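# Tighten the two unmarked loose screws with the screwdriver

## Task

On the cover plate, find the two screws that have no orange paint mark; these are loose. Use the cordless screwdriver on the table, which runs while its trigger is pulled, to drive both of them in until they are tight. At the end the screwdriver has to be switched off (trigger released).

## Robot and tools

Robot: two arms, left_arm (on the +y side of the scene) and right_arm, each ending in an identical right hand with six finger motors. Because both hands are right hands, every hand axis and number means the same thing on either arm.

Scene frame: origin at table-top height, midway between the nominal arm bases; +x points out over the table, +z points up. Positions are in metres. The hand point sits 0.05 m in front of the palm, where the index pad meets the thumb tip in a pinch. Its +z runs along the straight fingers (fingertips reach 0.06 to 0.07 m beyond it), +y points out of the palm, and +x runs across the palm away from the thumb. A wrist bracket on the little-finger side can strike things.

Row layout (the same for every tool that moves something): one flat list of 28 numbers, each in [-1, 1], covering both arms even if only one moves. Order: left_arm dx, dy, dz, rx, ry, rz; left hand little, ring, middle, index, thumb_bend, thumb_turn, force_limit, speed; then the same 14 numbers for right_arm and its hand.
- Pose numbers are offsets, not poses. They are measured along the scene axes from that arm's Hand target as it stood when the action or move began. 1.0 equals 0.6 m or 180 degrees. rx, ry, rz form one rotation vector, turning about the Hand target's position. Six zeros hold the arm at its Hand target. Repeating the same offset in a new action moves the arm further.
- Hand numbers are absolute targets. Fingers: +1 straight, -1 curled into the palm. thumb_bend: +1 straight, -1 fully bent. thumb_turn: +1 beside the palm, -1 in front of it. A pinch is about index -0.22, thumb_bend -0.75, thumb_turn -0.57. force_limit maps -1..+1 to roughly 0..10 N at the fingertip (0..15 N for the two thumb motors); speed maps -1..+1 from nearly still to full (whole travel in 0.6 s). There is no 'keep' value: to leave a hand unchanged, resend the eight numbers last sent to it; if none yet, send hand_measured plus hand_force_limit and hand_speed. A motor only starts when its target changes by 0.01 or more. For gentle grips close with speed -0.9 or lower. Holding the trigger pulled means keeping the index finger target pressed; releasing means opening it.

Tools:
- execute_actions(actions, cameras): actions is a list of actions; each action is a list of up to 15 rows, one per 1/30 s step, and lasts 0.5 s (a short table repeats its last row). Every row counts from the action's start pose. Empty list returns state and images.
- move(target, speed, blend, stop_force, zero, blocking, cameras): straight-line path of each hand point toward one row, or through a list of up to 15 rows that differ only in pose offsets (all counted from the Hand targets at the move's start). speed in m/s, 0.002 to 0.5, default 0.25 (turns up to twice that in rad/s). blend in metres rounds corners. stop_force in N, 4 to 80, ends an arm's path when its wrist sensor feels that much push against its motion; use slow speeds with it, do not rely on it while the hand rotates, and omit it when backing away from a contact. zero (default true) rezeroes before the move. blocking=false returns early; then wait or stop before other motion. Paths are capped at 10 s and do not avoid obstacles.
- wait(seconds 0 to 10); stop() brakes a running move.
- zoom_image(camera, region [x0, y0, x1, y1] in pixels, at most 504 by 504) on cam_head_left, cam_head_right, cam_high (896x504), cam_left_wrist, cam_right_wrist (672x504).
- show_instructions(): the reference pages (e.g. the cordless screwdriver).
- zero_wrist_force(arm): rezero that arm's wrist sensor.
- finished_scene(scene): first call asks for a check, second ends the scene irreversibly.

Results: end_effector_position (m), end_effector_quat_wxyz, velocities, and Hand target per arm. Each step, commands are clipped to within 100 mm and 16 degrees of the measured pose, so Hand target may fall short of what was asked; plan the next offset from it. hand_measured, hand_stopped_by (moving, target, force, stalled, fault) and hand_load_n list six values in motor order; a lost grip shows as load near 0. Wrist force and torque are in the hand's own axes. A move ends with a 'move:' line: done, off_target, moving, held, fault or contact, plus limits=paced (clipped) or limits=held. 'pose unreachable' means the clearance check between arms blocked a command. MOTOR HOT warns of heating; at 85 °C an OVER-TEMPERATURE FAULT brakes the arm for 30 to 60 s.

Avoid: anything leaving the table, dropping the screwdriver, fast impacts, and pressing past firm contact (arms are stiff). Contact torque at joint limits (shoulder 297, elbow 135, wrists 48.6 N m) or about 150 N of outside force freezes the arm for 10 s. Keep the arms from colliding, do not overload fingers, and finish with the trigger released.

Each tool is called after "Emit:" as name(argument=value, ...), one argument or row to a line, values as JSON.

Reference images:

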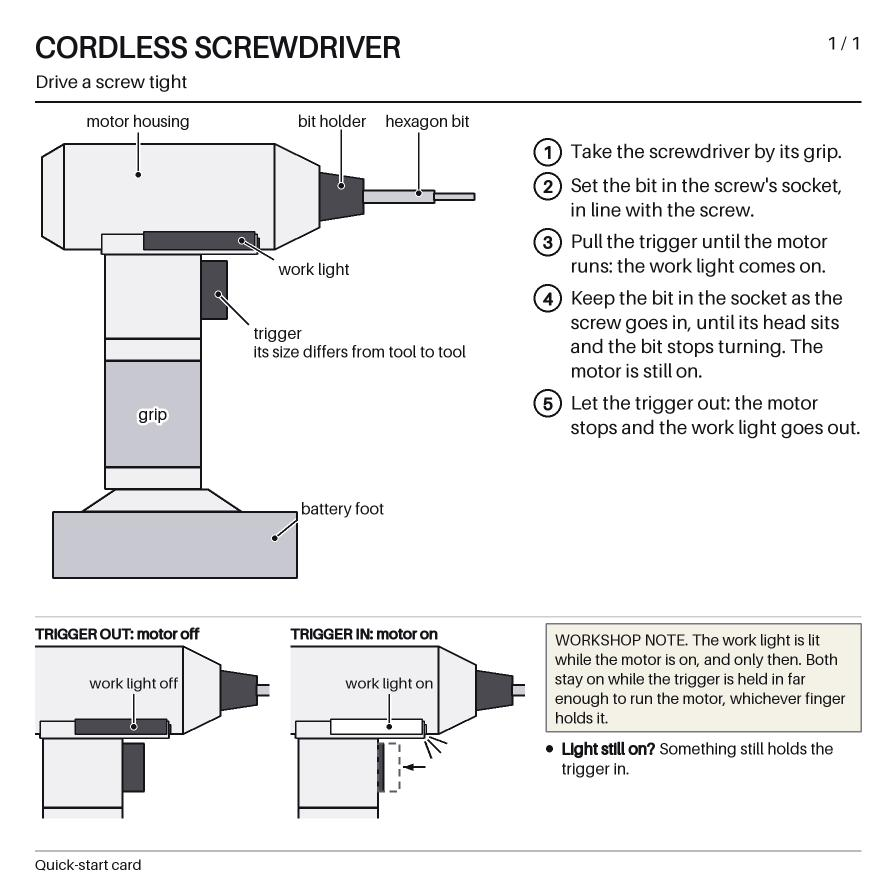

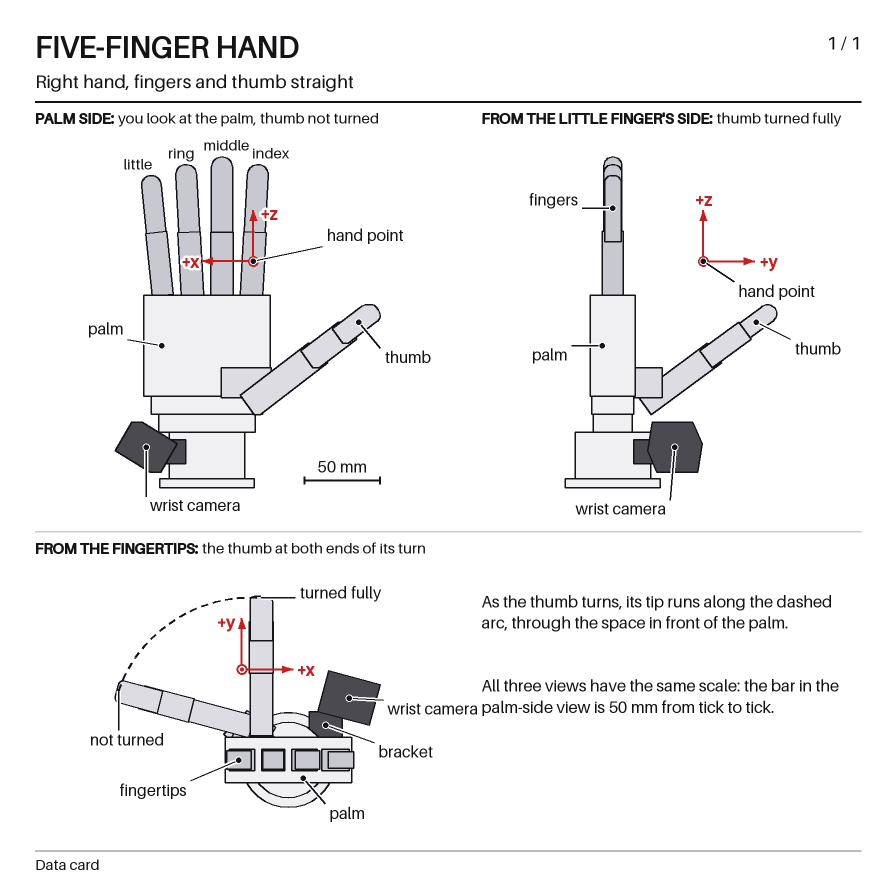

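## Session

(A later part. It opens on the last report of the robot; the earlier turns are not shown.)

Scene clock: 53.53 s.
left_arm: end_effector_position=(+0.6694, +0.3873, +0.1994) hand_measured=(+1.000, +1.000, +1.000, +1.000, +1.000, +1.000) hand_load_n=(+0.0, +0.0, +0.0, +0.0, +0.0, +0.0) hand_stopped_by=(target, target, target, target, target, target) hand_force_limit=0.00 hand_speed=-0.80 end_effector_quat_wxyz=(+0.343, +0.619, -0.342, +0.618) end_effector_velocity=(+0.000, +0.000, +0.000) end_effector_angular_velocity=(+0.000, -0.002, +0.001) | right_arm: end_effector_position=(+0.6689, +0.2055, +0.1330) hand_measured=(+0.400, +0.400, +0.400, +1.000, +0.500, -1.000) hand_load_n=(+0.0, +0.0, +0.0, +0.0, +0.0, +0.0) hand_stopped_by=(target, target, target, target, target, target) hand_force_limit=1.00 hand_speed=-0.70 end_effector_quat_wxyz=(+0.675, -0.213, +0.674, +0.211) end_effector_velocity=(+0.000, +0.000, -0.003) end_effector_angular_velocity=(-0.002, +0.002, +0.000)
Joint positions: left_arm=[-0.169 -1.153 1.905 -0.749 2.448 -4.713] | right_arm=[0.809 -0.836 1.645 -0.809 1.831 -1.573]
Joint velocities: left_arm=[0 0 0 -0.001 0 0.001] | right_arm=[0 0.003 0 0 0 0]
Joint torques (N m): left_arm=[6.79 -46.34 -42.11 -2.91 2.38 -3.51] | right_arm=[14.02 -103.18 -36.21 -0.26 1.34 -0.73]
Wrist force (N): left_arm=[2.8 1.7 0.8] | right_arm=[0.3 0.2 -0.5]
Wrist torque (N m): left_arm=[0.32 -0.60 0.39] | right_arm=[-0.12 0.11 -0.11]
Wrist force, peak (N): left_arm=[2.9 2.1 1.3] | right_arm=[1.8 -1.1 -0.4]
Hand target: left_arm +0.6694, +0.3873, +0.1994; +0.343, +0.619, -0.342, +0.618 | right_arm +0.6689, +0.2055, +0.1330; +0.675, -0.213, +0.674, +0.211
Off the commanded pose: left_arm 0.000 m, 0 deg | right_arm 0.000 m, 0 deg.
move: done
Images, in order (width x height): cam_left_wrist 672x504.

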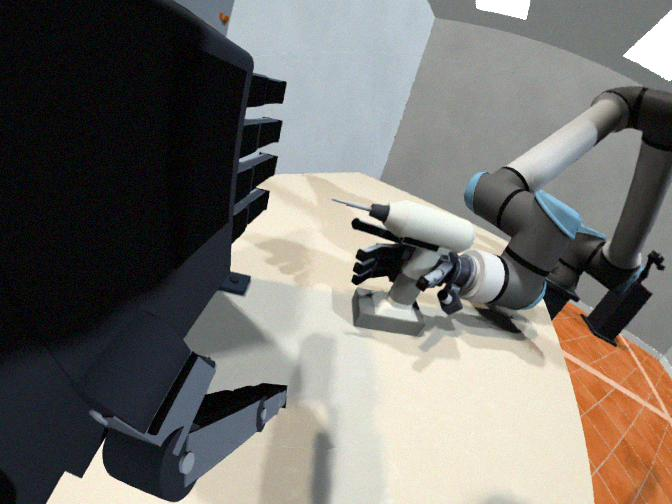

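Emit:
move(
  target=[
    [0,0,0,0,0,0,1,1,1,1,1,1,0,-0.8,0,0,0,0,0,0,-0.98,-0.98,-0.98,1,-0.98,-1,0.8,-0.7],
  ],
  cameras=["cam_left_wrist","cam_right_wrist"],
)

Emit:
zoom_image(
  camera="cam_left_wrist",
  region=[320, 180, 500, 350],
)

Scene clock: 56.57 s.
left_arm: end_effector_position=(+0.6694, +0.3873, +0.1994) hand_measured=(+1.000, +1.000, +1.000, +1.000, +1.000, +1.000) hand_load_n=(+0.0, +0.0, +0.0, +0.0, +0.0, +0.0) hand_stopped_by=(target, target, target, target, target, target) hand_force_limit=0.00 hand_speed=-0.80 end_effector_quat_wxyz=(+0.343, +0.619, -0.342, +0.618) end_effector_velocity=(+0.000, -0.001, +0.000) end_effector_angular_velocity=(+0.000, +0.000, -0.001) | right_arm: end_effector_position=(+0.6689, +0.2055, +0.1330) hand_measured=(-0.878, -0.870, -0.462, +1.000, -0.058, -1.000) hand_load_n=(+12.0, +10.5, +8.5, +0.0, +13.0, +2.0) hand_stopped_by=(force, force, force, target, force, target) hand_force_limit=0.80 hand_speed=-0.70 end_effector_quat_wxyz=(+0.675, -0.213, +0.674, +0.211) end_effector_velocity=(+0.000, +0.000, -0.001) end_effector_angular_velocity=(-0.001, +0.001, +0.000)
Joint positions: left_arm=[-0.169 -1.153 1.905 -0.749 2.448 -4.713] | right_arm=[0.809 -0.836 1.645 -0.809 1.831 -1.573]
Joint velocities: left_arm=[-0.001 0 0 0 0 0] | right_arm=[0 0.001 0 0 0 0]
Joint torques (N m): left_arm=[0.57 -46.45 -41.38 -2.14 1.43 -3.3] | right_arm=[12.91 -101.15 -32.75 -2.55 1.37 -0.7]
Wrist force (N): left_arm=[2.8 1.8 0.9] | right_arm=[0.7 1.1 0.1]
Wrist torque (N m): left_arm=[0.33 -0.60 0.39] | right_arm=[-0.13 -0.36 0.22]
Wrist force, peak (N): left_arm=[3.1 2.0 0.9] | right_arm=[0.4 1.2 1.1]
Hand target: left_arm +0.6694, +0.3873, +0.1994; +0.343, +0.619, -0.342, +0.618 | right_arm +0.6689, +0.2055, +0.1330; +0.675, -0.213, +0.674, +0.211
Off the commanded pose: left_arm 0.000 m, 0 deg | right_arm 0.000 m, 0 deg.
move: done
Images, in order (width x height): cam_left_wrist 672x504, cam_right_wrist 672x504.

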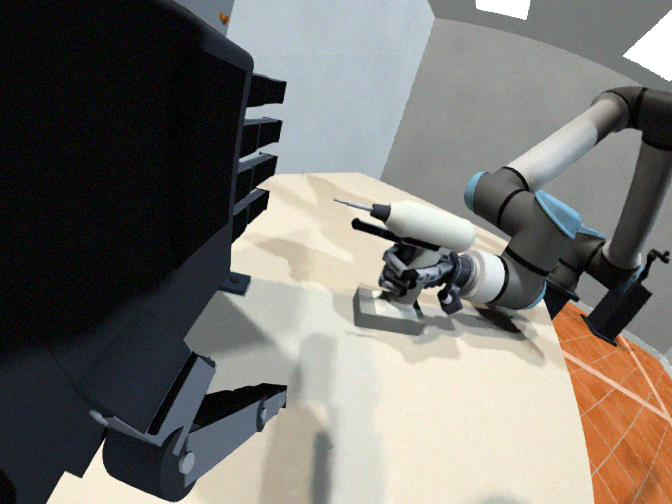

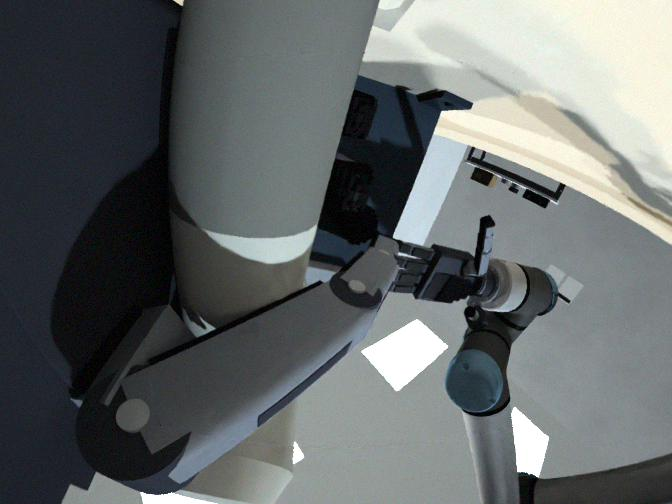

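Scaled by 2.800 from the camera's 672x504 image, which has a finer 960x720 frame.

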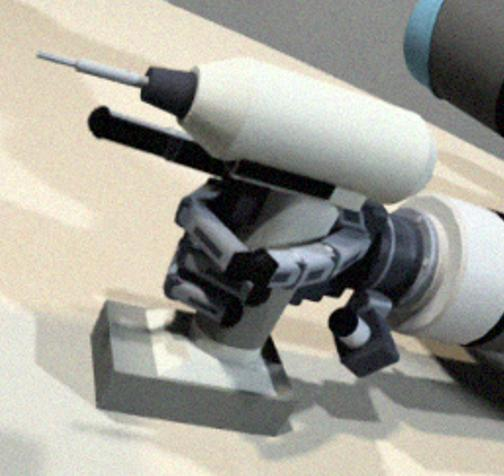

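Emit:
move(
  target=[
    [0,0,0,0,0,0,1,1,1,1,1,1,0,-0.8,0,0,0,0,0,0,-0.98,-0.98,-0.98,-0.6,-0.98,-1,0.6,-0.7],
  ],
  cameras=["cam_left_wrist"],
)

Emit:
zoom_image(
  camera="cam_left_wrist",
  region=[320, 180, 500, 350],
)

Scene clock: 60.13 s.
left_arm: end_effector_position=(+0.6694, +0.3873, +0.1994) hand_measured=(+1.000, +1.000, +1.000, +1.000, +1.000, +1.000) hand_load_n=(+0.0, +0.0, +0.0, +0.0, +0.0, +0.0) hand_stopped_by=(target, target, target, target, target, target) hand_force_limit=0.00 hand_speed=-0.80 end_effector_quat_wxyz=(+0.343, +0.619, -0.342, +0.618) end_effector_velocity=(+0.000, +0.000, +0.000) end_effector_angular_velocity=(+0.000, -0.002, +0.000) | right_arm: end_effector_position=(+0.6689, +0.2056, +0.1330) hand_measured=(-0.878, -0.870, -0.462, -0.600, -0.058, -1.000) hand_load_n=(+12.0, +10.5, +9.0, +0.0, +13.0, +2.0) hand_stopped_by=(force, force, force, target, force, target) hand_force_limit=0.60 hand_speed=-0.70 end_effector_quat_wxyz=(+0.675, -0.213, +0.674, +0.211) end_effector_velocity=(+0.000, +0.000, +0.000) end_effector_angular_velocity=(-0.001, +0.000, +0.000)
Joint positions: left_arm=[-0.169 -1.153 1.905 -0.749 2.448 -4.713] | right_arm=[0.809 -0.836 1.645 -0.809 1.831 -1.573]
Joint velocities: left_arm=[0 0 0 -0.001 0 0.001] | right_arm=[0 -0.001 0 0.001 0 0]
Joint torques (N m): left_arm=[0.99 -49.16 -40.74 -1.62 1.28 -3.85] | right_arm=[5.17 -96.24 -28.35 -3.93 1.06 -0.53]
Wrist force (N): left_arm=[2.7 1.6 1.2] | right_arm=[1.4 1.4 0.1]
Wrist torque (N m): left_arm=[0.29 -0.60 0.38] | right_arm=[-0.10 -0.40 0.26]
Wrist force, peak (N): left_arm=[2.8 2.2 1.3] | right_arm=[1.5 1.5 0.9]
Hand target: left_arm +0.6694, +0.3873, +0.1994; +0.343, +0.619, -0.342, +0.618 | right_arm +0.6689, +0.2055, +0.1330; +0.675, -0.213, +0.674, +0.211
Off the commanded pose: left_arm 0.000 m, 0 deg | right_arm 0.000 m, 0 deg.
move: done
Images, in order (width x height): cam_left_wrist 672x504.

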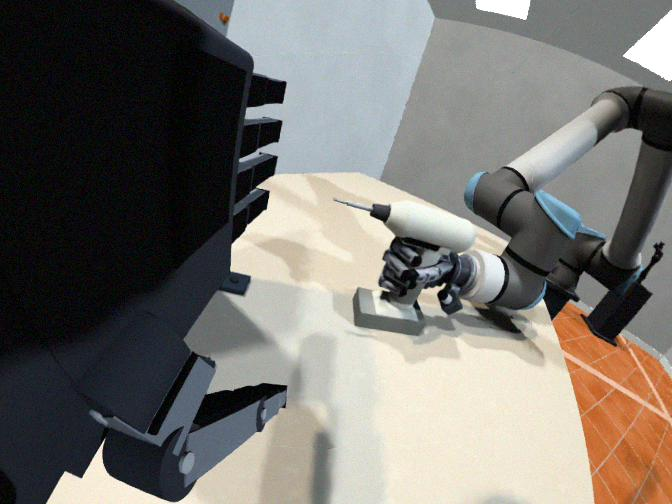

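Scaled by 2.800 from the camera's 672x504 image, which has a finer 960x720 frame.

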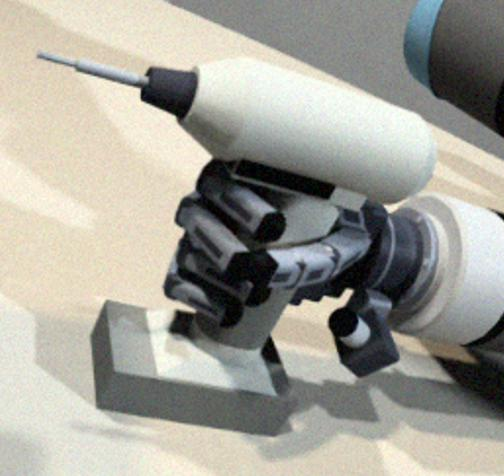

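Emit:
move(
  target=[
    [0,0,0,0,0,0,1,1,1,1,1,1,0,-0.8,0,0,0,0,0,0,-0.98,-0.98,-0.98,-0.98,-0.98,-1,0.6,-0.7],
  ],
  cameras=["cam_left_wrist"],
)

Emit:
zoom_image(
  camera="cam_left_wrist",
  region=[320, 180, 500, 350],
)

Scene clock: 61.03 s.
left_arm: end_effector_position=(+0.6694, +0.3873, +0.1994) hand_measured=(+1.000, +1.000, +1.000, +1.000, +1.000, +1.000) hand_load_n=(-0.5, +0.0, +0.0, +0.0, +0.0, +0.0) hand_stopped_by=(target, target, target, target, target, target) hand_force_limit=0.00 hand_speed=-0.80 end_effector_quat_wxyz=(+0.343, +0.619, -0.342, +0.618) end_effector_velocity=(+0.000, +0.000, +0.000) end_effector_angular_velocity=(+0.000, +0.001, +0.002) | right_arm: end_effector_position=(+0.6689, +0.2056, +0.1330) hand_measured=(-0.878, -0.870, -0.462, -0.862, -0.056, -1.000) hand_load_n=(+10.0, +8.5, +8.0, +8.5, +13.5, +2.5) hand_stopped_by=(force, force, force, force, force, target) hand_force_limit=0.60 hand_speed=-0.70 end_effector_quat_wxyz=(+0.675, -0.213, +0.674, +0.211) end_effector_velocity=(+0.000, +0.000, -0.001) end_effector_angular_velocity=(-0.001, +0.001, +0.000)
Joint positions: left_arm=[-0.169 -1.153 1.905 -0.749 2.448 -4.713] | right_arm=[0.809 -0.836 1.645 -0.809 1.831 -1.573]
Joint velocities: left_arm=[0 0 0 0 -0.001 -0.001] | right_arm=[0 0.001 0 0 0 0]
Joint torques (N m): left_arm=[3.8 -46.98 -41.45 -1.17 1.33 -3.24] | right_arm=[3.51 -94.61 -27.01 -3.64 1.36 -0.51]
Wrist force (N): left_arm=[2.5 1.4 0.6] | right_arm=[-0.7 1.6 0.5]
Wrist torque (N m): left_arm=[0.28 -0.55 0.36] | right_arm=[-0.27 -0.37 0.21]
Wrist force, peak (N): left_arm=[2.8 2.2 1.1] | right_arm=[-0.8 2.3 -0.7]
Hand target: left_arm +0.6694, +0.3873, +0.1994; +0.343, +0.619, -0.342, +0.618 | right_arm +0.6689, +0.2055, +0.1330; +0.675, -0.213, +0.674, +0.211
Off the commanded pose: left_arm 0.000 m, 0 deg | right_arm 0.000 m, 0 deg.
move: done
Images, in order (width x height): cam_left_wrist 672x504.

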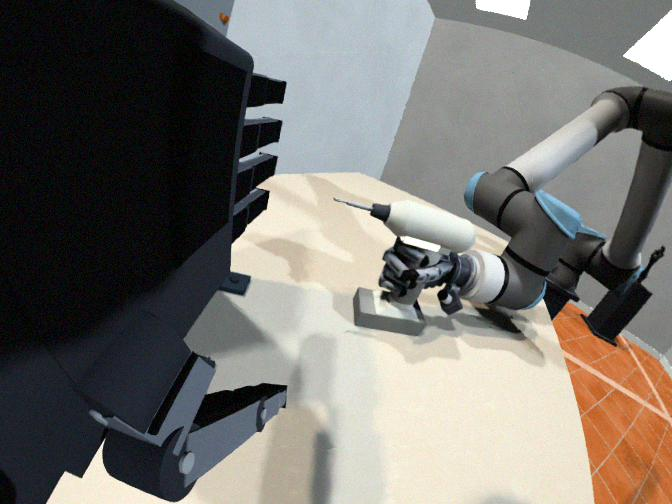

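Scaled by 2.800 from the camera's 672x504 image, which has a finer 960x720 frame.

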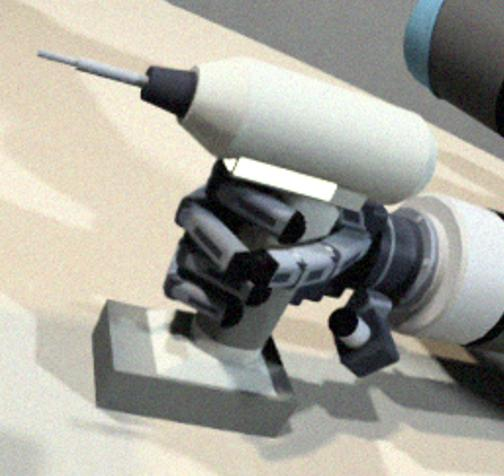

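Emit:
move(
  target=[
    [0,0,0,0,0,0,1,1,1,1,1,1,0,-0.8,0,0,0,0,0,0,-1,-1,-1,-0.45,-1,-1,1,-0.7],
  ],
  cameras=["cam_left_wrist"],
)

Emit:
zoom_image(
  camera="cam_left_wrist",
  region=[320, 180, 500, 350],
)

Scene clock: 62.37 s.
left_arm: end_effector_position=(+0.6694, +0.3873, +0.1994) hand_measured=(+1.000, +1.000, +1.000, +1.000, +1.000, +1.000) hand_load_n=(+0.0, +0.0, +0.0, +0.0, +0.0, +0.0) hand_stopped_by=(target, target, target, target, target, target) hand_force_limit=0.00 hand_speed=-0.80 end_effector_quat_wxyz=(+0.343, +0.619, -0.342, +0.618) end_effector_velocity=(+0.000, -0.001, +0.001) end_effector_angular_velocity=(-0.001, +0.000, -0.002) | right_arm: end_effector_position=(+0.6689, +0.2056, +0.1330) hand_measured=(-0.886, -0.876, -0.508, -0.450, -0.050, -1.000) hand_load_n=(+12.5, +10.5, +9.5, +0.0, +15.5, +3.5) hand_stopped_by=(force, force, force, target, force, target) hand_force_limit=1.00 hand_speed=-0.70 end_effector_quat_wxyz=(+0.675, -0.213, +0.674, +0.211) end_effector_velocity=(+0.000, +0.000, +0.000) end_effector_angular_velocity=(+0.001, +0.000, +0.000)
Joint positions: left_arm=[-0.169 -1.153 1.905 -0.749 2.448 -4.713] | right_arm=[0.809 -0.836 1.645 -0.809 1.831 -1.573]
Joint velocities: left_arm=[-0.001 -0.001 0 -0.001 0.001 -0.002] | right_arm=[0 0 0 -0.001 0 0]
Joint torques (N m): left_arm=[1.12 -47.99 -41.15 -1.05 1.51 -3.21] | right_arm=[-0.11 -91.12 -25.44 -2.18 1.14 -0.61]
Wrist force (N): left_arm=[2.6 1.7 1.0] | right_arm=[-0.6 0.2 1.1]
Wrist torque (N m): left_arm=[0.30 -0.57 0.37] | right_arm=[-0.13 -0.50 0.09]
Wrist force, peak (N): left_arm=[2.8 2.1 1.2] | right_arm=[-0.4 2.2 -0.2]
Hand target: left_arm +0.6694, +0.3873, +0.1994; +0.343, +0.619, -0.342, +0.618 | right_arm +0.6689, +0.2055, +0.1330; +0.675, -0.213, +0.674, +0.211
Off the commanded pose: left_arm 0.000 m, 0 deg | right_arm 0.000 m, 0 deg.
move: done
Images, in order (width x height): cam_left_wrist 672x504.

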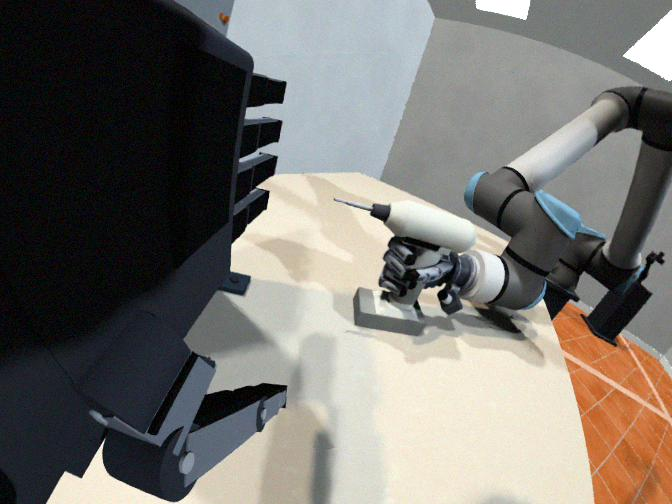

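Scaled by 2.800 from the camera's 672x504 image, which has a finer 960x720 frame.

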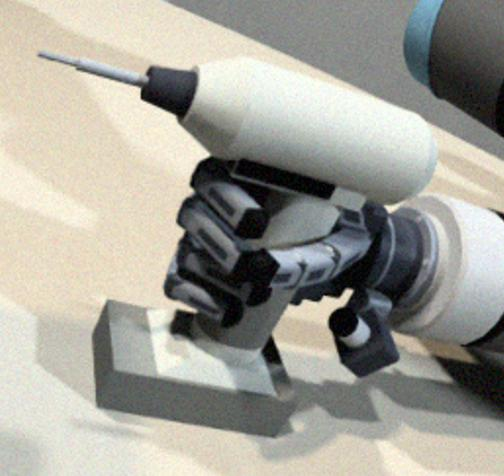

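Emit:
move(
  target=[
    [-0.059,0.07,0.334,0,0,0.3333,1,1,1,1,1,1,0,-0.8,0,0,0.02,0,0,0,-1,-1,-1,-0.45,-1,-1,1,-0.7],
  ],
  cameras=["cam_left_wrist"],
  speed=0.4,
)

Scene clock: 64.80 s.
left_arm: end_effector_position=(+0.6340, +0.4292, +0.4006) hand_measured=(+1.000, +1.000, +1.000, +1.000, +1.000, +1.000) hand_load_n=(+0.0, +0.0, +0.0, +0.0, +0.0, +0.0) hand_stopped_by=(target, target, target, target, target, target) hand_force_limit=0.00 hand_speed=-0.80 end_effector_quat_wxyz=(-0.011, +0.707, +0.013, +0.706) end_effector_velocity=(+0.000, +0.001, -0.001) end_effector_angular_velocity=(+0.002, +0.001, +0.003) | right_arm: end_effector_position=(+0.6689, +0.2055, +0.1450) hand_measured=(-0.886, -0.876, -0.508, -0.450, -0.050, -1.000) hand_load_n=(+0.5, +5.5, +10.5, +0.0, +14.5, +3.0) hand_stopped_by=(force, force, force, target, force, target) hand_force_limit=1.00 hand_speed=-0.70 end_effector_quat_wxyz=(+0.675, -0.213, +0.674, +0.211) end_effector_velocity=(+0.000, +0.000, -0.001) end_effector_angular_velocity=(+0.000, +0.000, +0.000)
Joint positions: left_arm=[-0.582 -1.696 2.123 -0.426 0.987 -4.716] | right_arm=[0.809 -0.851 1.643 -0.794 1.831 -1.573]
Joint velocities: left_arm=[0 0 0.001 0 -0.003 0.001] | right_arm=[0 0.001 0 -0.001 0 0]
Joint torques (N m): left_arm=[-13.55 -22.1 -27.7 -3.5 -3.01 -2.52] | right_arm=[-10.21 -98.74 -40.16 -4.44 0.17 -0.8]
Wrist force (N): left_arm=[2.4 1.6 1.1] | right_arm=[8.0 0.2 -0.6]
Wrist torque (N m): left_arm=[0.29 -0.54 0.34] | right_arm=[-0.13 -0.23 0.11]
Wrist force, peak (N): left_arm=[4.4 2.0 0.4] | right_arm=[8.3 0.3 -0.6]
Hand target: left_arm +0.6340, +0.4292, +0.4005; -0.012, +0.708, +0.013, +0.706 | right_arm +0.6689, +0.2055, +0.1450; +0.675, -0.213, +0.674, +0.211
Off the commanded pose: left_arm 0.001 m, 0 deg | right_arm 0.000 m, 0 deg.
move: done
Images, in order (width x height): cam_left_wrist 672x504.

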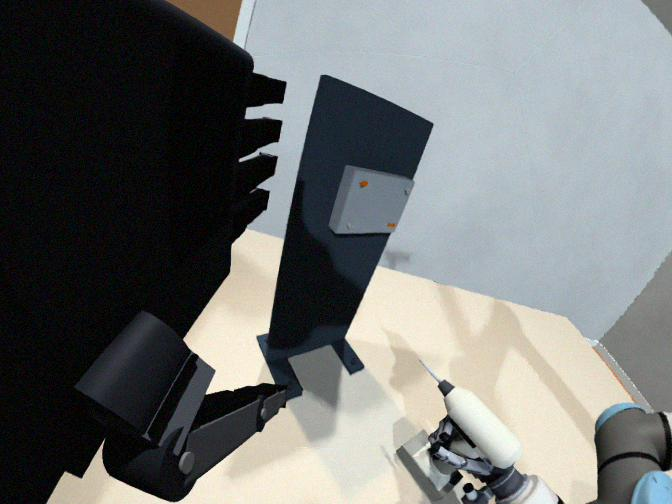

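Emit:
move(
  target=[
    [0,0,0,0,0,0,1,1,1,1,1,1,0,-0.8,0,0,0.275,0,0,0,-1,-1,-1,-0.45,-1,-1,1,-0.7],
  ],
  speed=0.2,
)

Emit:
zoom_image(
  camera="cam_left_wrist",
  region=[300, 130, 600, 355],
)

Emit:
zoom_image(
  camera="cam_high",
  region=[370, 130, 510, 330],
)

Emit:
zoom_image(
  camera="cam_head_left",
  region=[260, 70, 460, 270],
)

Scene clock: 66.30 s.
left_arm: end_effector_position=(+0.6340, +0.4292, +0.4005) hand_measured=(+1.000, +1.000, +1.000, +1.000, +1.000, +1.000) hand_load_n=(+0.0, +0.0, +0.0, +0.0, +0.0, +0.0) hand_stopped_by=(target, target, target, target, target, target) hand_force_limit=0.00 hand_speed=-0.80 end_effector_quat_wxyz=(-0.012, +0.708, +0.013, +0.706) end_effector_velocity=(+0.000, +0.000, +0.000) end_effector_angular_velocity=(-0.001, +0.000, +0.000) | right_arm: end_effector_position=(+0.6689, +0.2054, +0.3098) hand_measured=(-0.886, -0.876, -0.508, -0.450, -0.050, -1.000) hand_load_n=(+1.0, +5.5, +11.0, +0.0, +14.5, +3.0) hand_stopped_by=(force, force, force, target, force, target) hand_force_limit=1.00 hand_speed=-0.70 end_effector_quat_wxyz=(+0.675, -0.213, +0.674, +0.211) end_effector_velocity=(+0.000, +0.000, -0.002) end_effector_angular_velocity=(-0.002, +0.001, +0.000)
Joint positions: left_arm=[-0.582 -1.696 2.124 -0.426 0.987 -4.716] | right_arm=[0.809 -1.019 1.58 -0.561 1.831 -1.573]
Joint velocities: left_arm=[0 0 0 0 0 -0.002] | right_arm=[0 0.001 0 0.001 0 0]
Joint torques (N m): left_arm=[-10.37 -8.03 -30.37 -0.05 -1.5 2.43] | right_arm=[-14.1 -102.63 -40.81 -3.76 -1.05 0.79]
Wrist force (N): left_arm=[3.1 2.0 1.0] | right_arm=[8.1 0.1 -0.1]
Wrist torque (N m): left_arm=[0.36 -0.63 0.39] | right_arm=[-0.17 -0.27 0.12]
Wrist force, peak (N): left_arm=[3.3 1.5 1.6] | right_arm=[12.1 0.1 -0.3]
Hand target: left_arm +0.6340, +0.4292, +0.4005; -0.012, +0.708, +0.013, +0.706 | right_arm +0.6689, +0.2054, +0.3098; +0.675, -0.213, +0.674, +0.211
Off the commanded pose: left_arm 0.000 m, 0 deg | right_arm 0.000 m, 0 deg.
move: done

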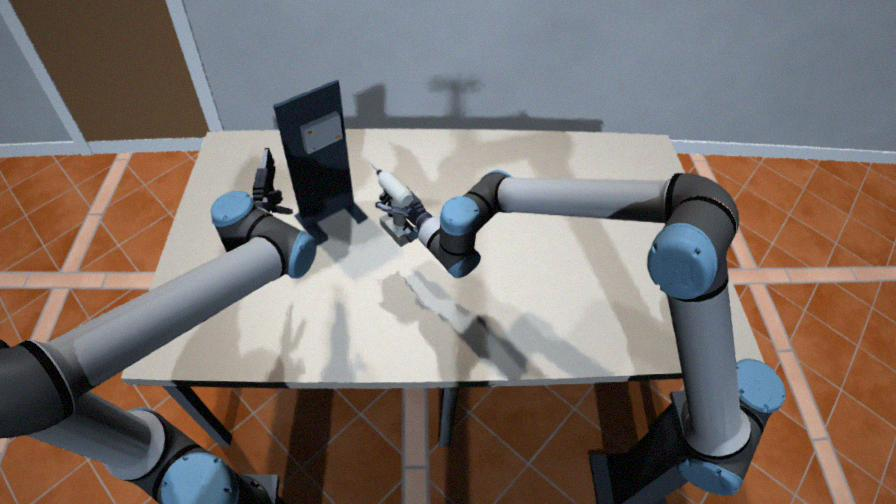

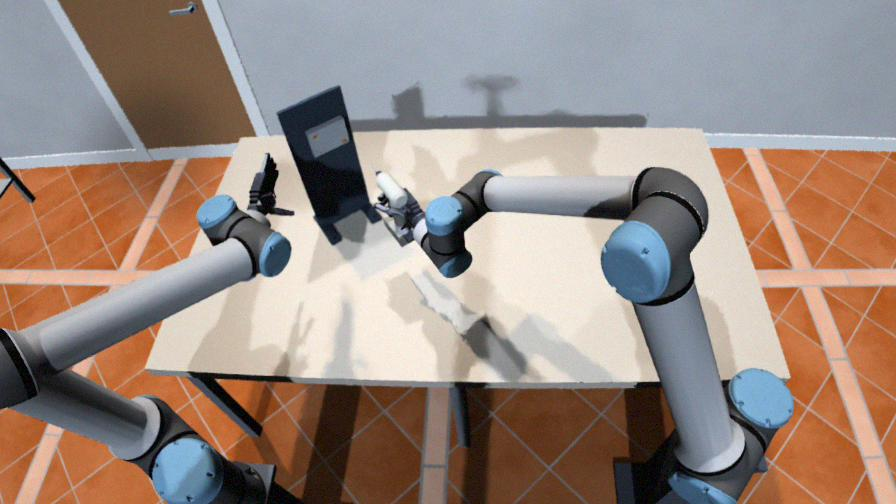

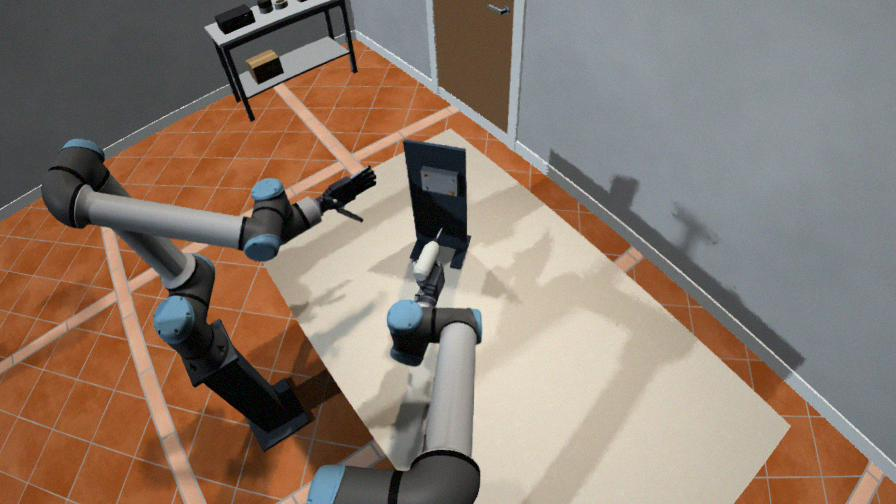

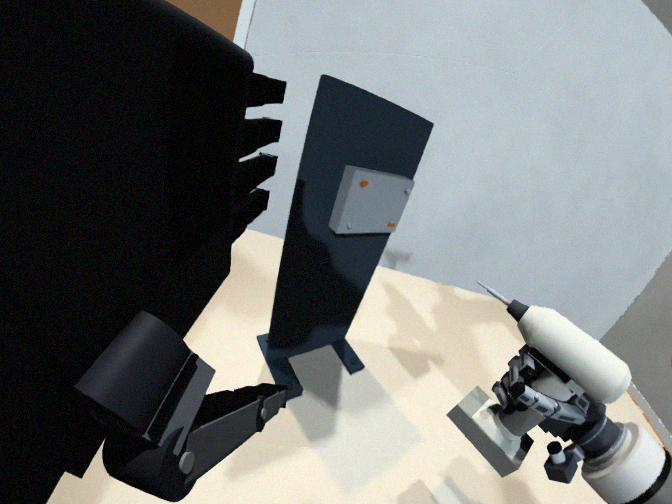

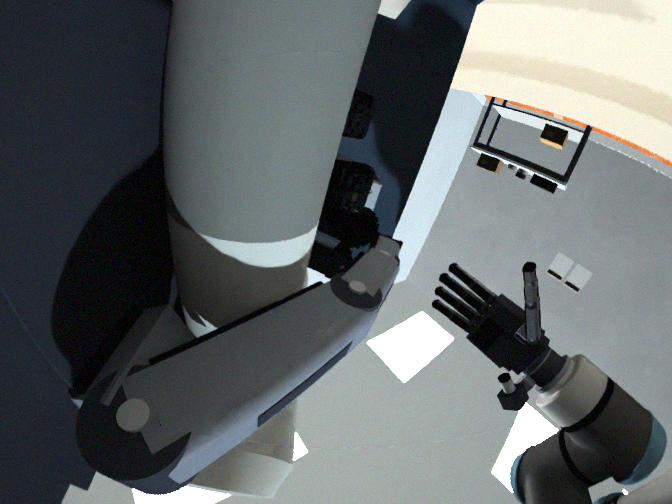

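Scaled by 1.680 from the camera's 672x504 image, which has a finer 960x720 frame.

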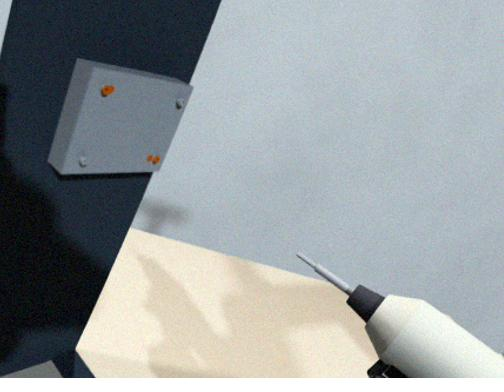

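Scaled by 2.520.

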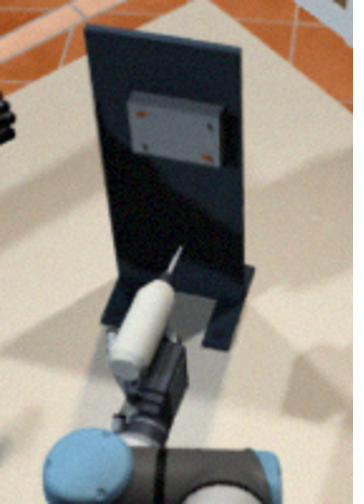

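Scaled by 2.520.

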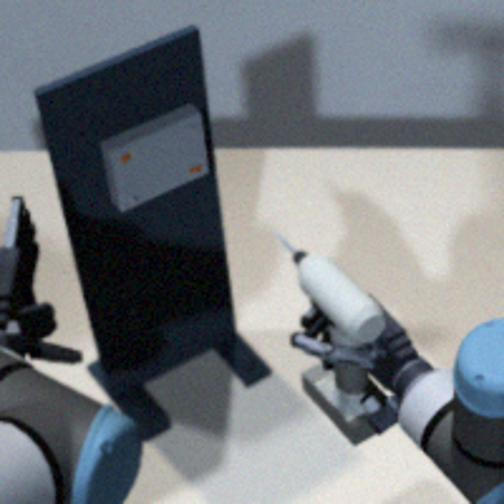

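Emit:
zoom_image(
  camera="cam_left_wrist",
  region=[460, 260, 660, 410],
)

Emit:
zoom_image(
  camera="cam_left_wrist",
  region=[320, 150, 440, 250],
)

Scaled by 2.520 from the camera's 672x504 image, which has a finer 960x720 frame.

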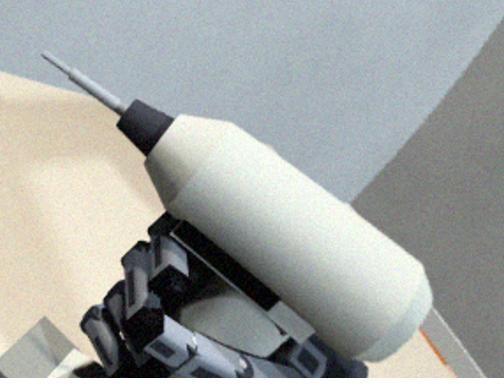

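Scaled by 4.200 from the camera's 672x504 image, which has a finer 960x720 frame.

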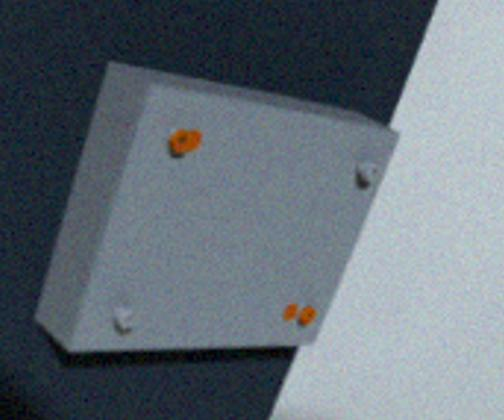

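Emit:
move(
  target=[
    [0,0,0,0,0,0,1,1,1,1,1,1,0,-0.8,0.0447,0.1125,0.1033,0,0,0,-1,-1,-1,-0.45,-1,-1,1,-0.7],
  ],
  speed=0.15,
  cameras=["cam_head_left","cam_high","cam_left_wrist"],
)

Emit:
zoom_image(
  camera="cam_left_wrist",
  region=[330, 130, 530, 280],
)

Emit:
zoom_image(
  camera="cam_high",
  region=[390, 140, 490, 240],
)

Emit:
zoom_image(
  camera="cam_head_left",
  region=[270, 80, 430, 220],
)

Scene clock: 72.00 s.
left_arm: end_effector_position=(+0.6340, +0.4292, +0.4005) hand_measured=(+1.000, +1.000, +1.000, +1.000, +1.000, +1.000) hand_load_n=(+0.0, +0.0, +0.0, +0.0, +0.0, +0.0) hand_stopped_by=(target, target, target, target, target, target) hand_force_limit=0.00 hand_speed=-0.80 end_effector_quat_wxyz=(-0.012, +0.708, +0.013, +0.706) end_effector_velocity=(+0.000, +0.000, +0.000) end_effector_angular_velocity=(+0.001, +0.000, +0.000) | right_arm: end_effector_position=(+0.6956, +0.2729, +0.3717) hand_measured=(-0.886, -0.876, -0.508, -0.450, -0.050, -1.000) hand_load_n=(+0.5, +5.5, +10.5, +0.0, +14.5, +3.0) hand_stopped_by=(force, force, force, target, force, target) hand_force_limit=1.00 hand_speed=-0.70 end_effector_quat_wxyz=(+0.675, -0.213, +0.674, +0.211) end_effector_velocity=(+0.001, +0.000, +0.002) end_effector_angular_velocity=(+0.002, -0.001, +0.000)
Joint positions: left_arm=[-0.582 -1.696 2.124 -0.426 0.987 -4.716] | right_arm=[0.835 -0.959 1.357 -0.399 1.857 -1.573]
Joint velocities: left_arm=[0 0 0 0 0 0.001] | right_arm=[0 0 -0.002 -0.001 0 0]
Joint torques (N m): left_arm=[-17.09 -7.89 -40.19 0.7 0.5 2.99] | right_arm=[-14.19 -107.75 -50.37 -4.22 -1.32 1.27]
Wrist force (N): left_arm=[3.1 1.6 1.0] | right_arm=[8.4 0.4 -0.4]
Wrist torque (N m): left_arm=[0.29 -0.64 0.38] | right_arm=[-0.10 -0.29 0.15]
Wrist force, peak (N): left_arm=[3.3 1.7 1.3] | right_arm=[10.4 -0.4 -2.2]
Hand target: left_arm +0.6340, +0.4292, +0.4005; -0.012, +0.708, +0.013, +0.706 | right_arm +0.6957, +0.2729, +0.3719; +0.675, -0.213, +0.674, +0.211
Off the commanded pose: left_arm 0.000 m, 0 deg | right_arm 0.000 m, 0 deg.
move: done
Images, in order (width x height): cam_head_left 896x504, cam_high 896x504, cam_left_wrist 672x504.

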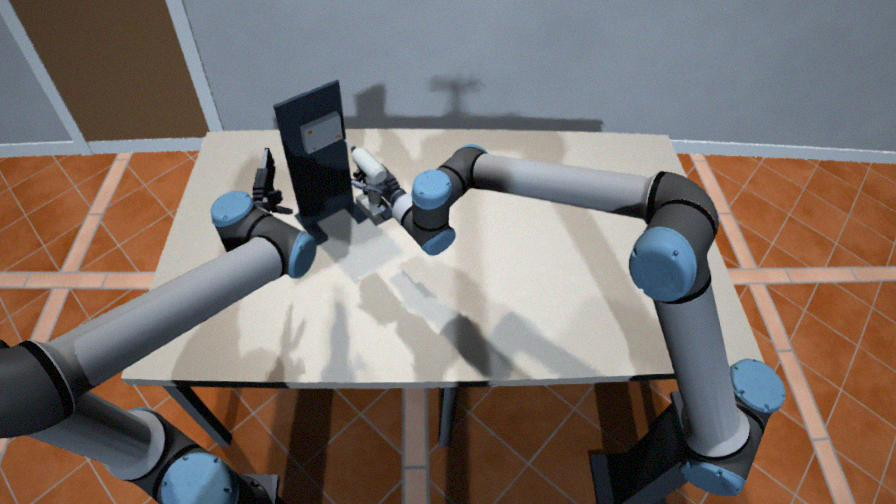

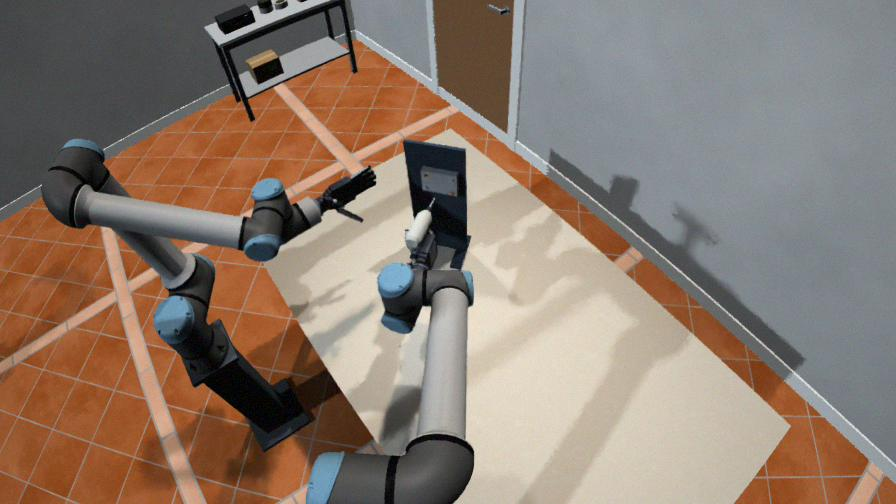

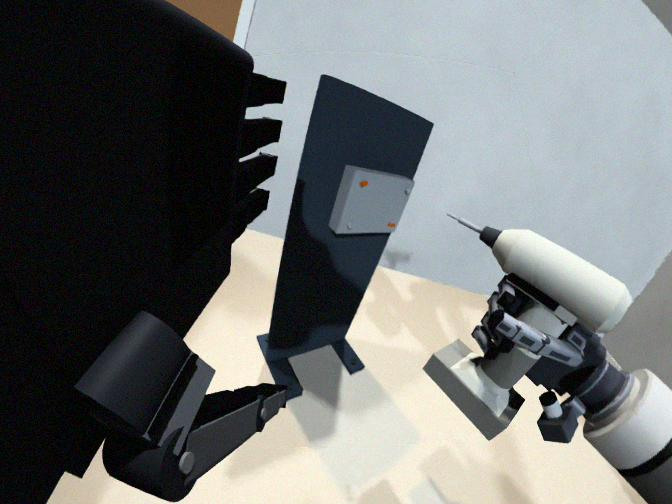

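Scaled by 2.520 from the camera's 672x504 image, which has a finer 960x720 frame.

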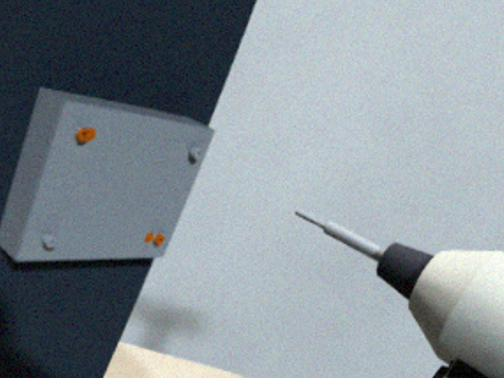

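Scaled by 5.040.

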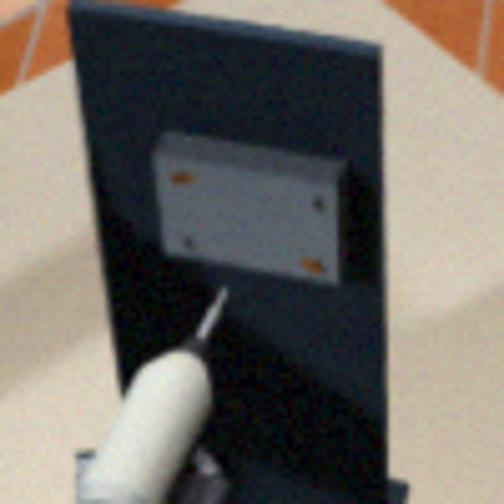

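Scaled by 3.150.

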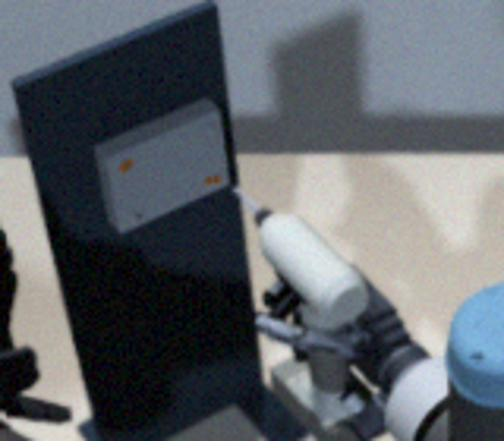

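Emit:
move(
  target=[
    [0,0,0,0,0,0,1,1,1,1,1,1,0,-0.8,0.0762,0.0213,-0.005,0,0,0,-1,-1,-1,-0.45,-1,-1,1,-0.7],
  ],
  speed=0.08,
  stop_force=6,
  cameras=["cam_head_left","cam_high","cam_left_wrist"],
)

Emit:
zoom_image(
  camera="cam_left_wrist",
  region=[330, 140, 490, 260],
)

Emit:
zoom_image(
  camera="cam_high",
  region=[400, 150, 480, 230],
)

Emit:
zoom_image(
  camera="cam_head_left",
  region=[280, 90, 400, 195],
)

Scene clock: 74.40 s.
left_arm: end_effector_position=(+0.6340, +0.4292, +0.4005) hand_measured=(+1.000, +1.000, +1.000, +1.000, +1.000, +1.000) hand_load_n=(+0.0, +0.0, +0.0, +0.0, +0.0, +0.0) hand_stopped_by=(target, target, target, target, target, target) hand_force_limit=0.00 hand_speed=-0.80 end_effector_quat_wxyz=(-0.012, +0.708, +0.013, +0.706) end_effector_velocity=(+0.000, +0.000, +0.000) end_effector_angular_velocity=(+0.000, +0.000, +0.000) | right_arm: end_effector_position=(+0.7414, +0.2857, +0.3689) hand_measured=(-0.886, -0.876, -0.508, -0.450, -0.050, -1.000) hand_load_n=(+0.5, +5.5, +11.0, +0.0, +14.5, +3.0) hand_stopped_by=(force, force, force, target, force, target) hand_force_limit=1.00 hand_speed=-0.70 end_effector_quat_wxyz=(+0.675, -0.213, +0.674, +0.211) end_effector_velocity=(+0.000, +0.000, -0.001) end_effector_angular_velocity=(-0.001, +0.001, +0.000)
Joint positions: left_arm=[-0.582 -1.696 2.124 -0.426 0.987 -4.716] | right_arm=[0.805 -0.904 1.27 -0.366 1.827 -1.573]
Joint velocities: left_arm=[0 0 0 0 0 0] | right_arm=[0 0.001 0 0.001 0 0]
Joint torques (N m): left_arm=[-8.45 -7.92 -45 0.28 1.08 3.18] | right_arm=[14.43 -117.71 -51.84 -6.1 2.09 1.94]
Wrist force (N): left_arm=[2.6 1.5 1.2] | right_arm=[8.1 0.1 -0.3]
Wrist torque (N m): left_arm=[0.26 -0.58 0.35] | right_arm=[-0.14 -0.25 0.12]
Wrist force, peak (N): left_arm=[3.2 1.8 1.1] | right_arm=[8.7 0.4 -1.8]
Hand target: left_arm +0.6340, +0.4292, +0.4005; -0.012, +0.708, +0.013, +0.706 | right_arm +0.7414, +0.2857, +0.3689; +0.675, -0.213, +0.674, +0.211
Off the commanded pose: left_arm 0.000 m, 0 deg | right_arm 0.000 m, 0 deg.
move: done
Images, in order (width x height): cam_head_left 896x504, cam_high 896x504, cam_left_wrist 672x504.

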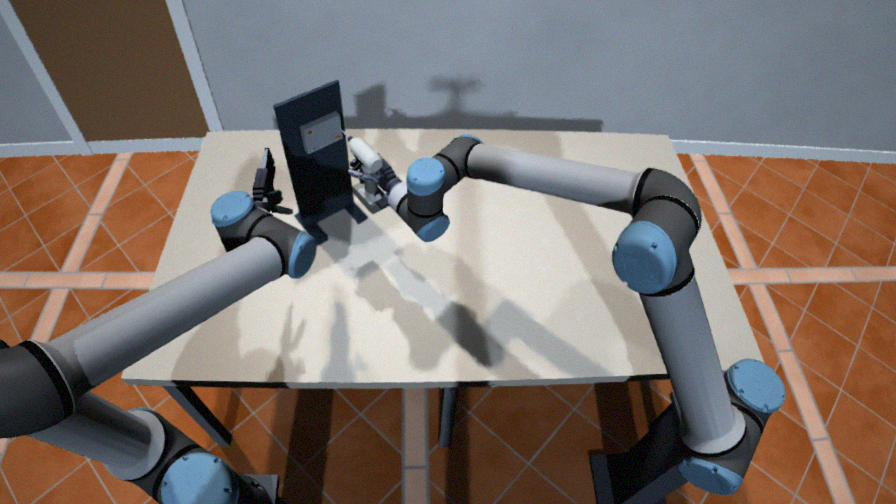

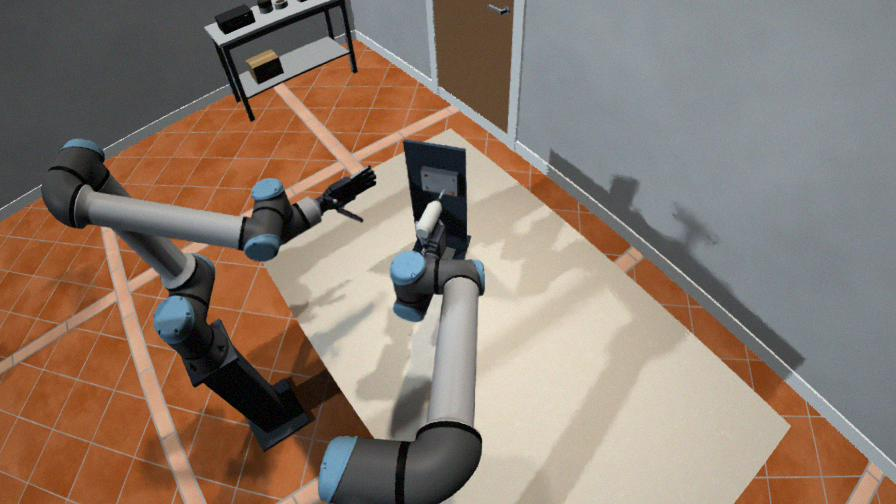

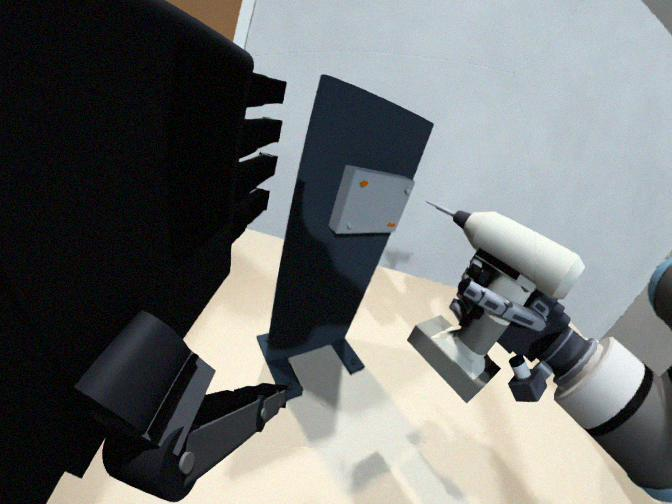

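Scaled by 3.150 from the camera's 672x504 image, which has a finer 960x720 frame.

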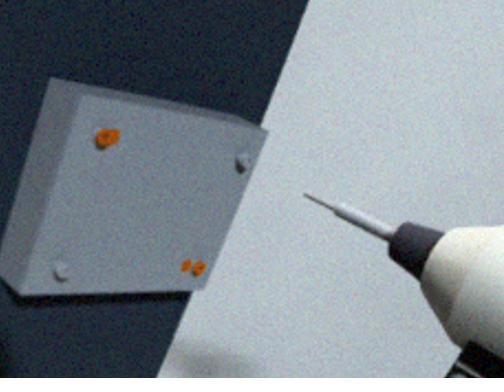

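Scaled by 6.300.

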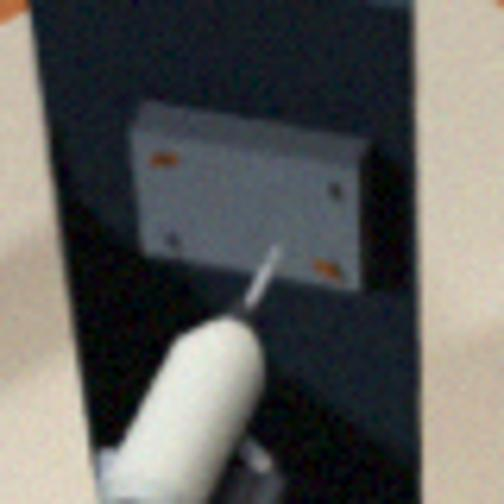

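Scaled by 4.200.

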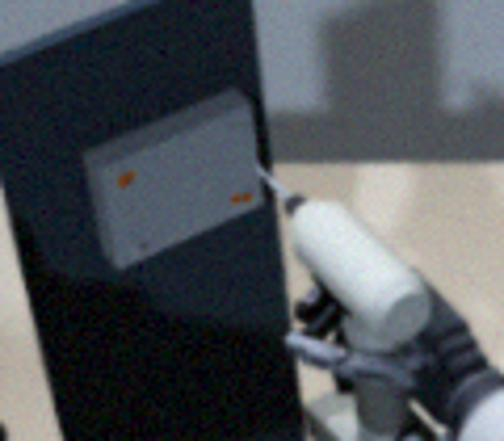

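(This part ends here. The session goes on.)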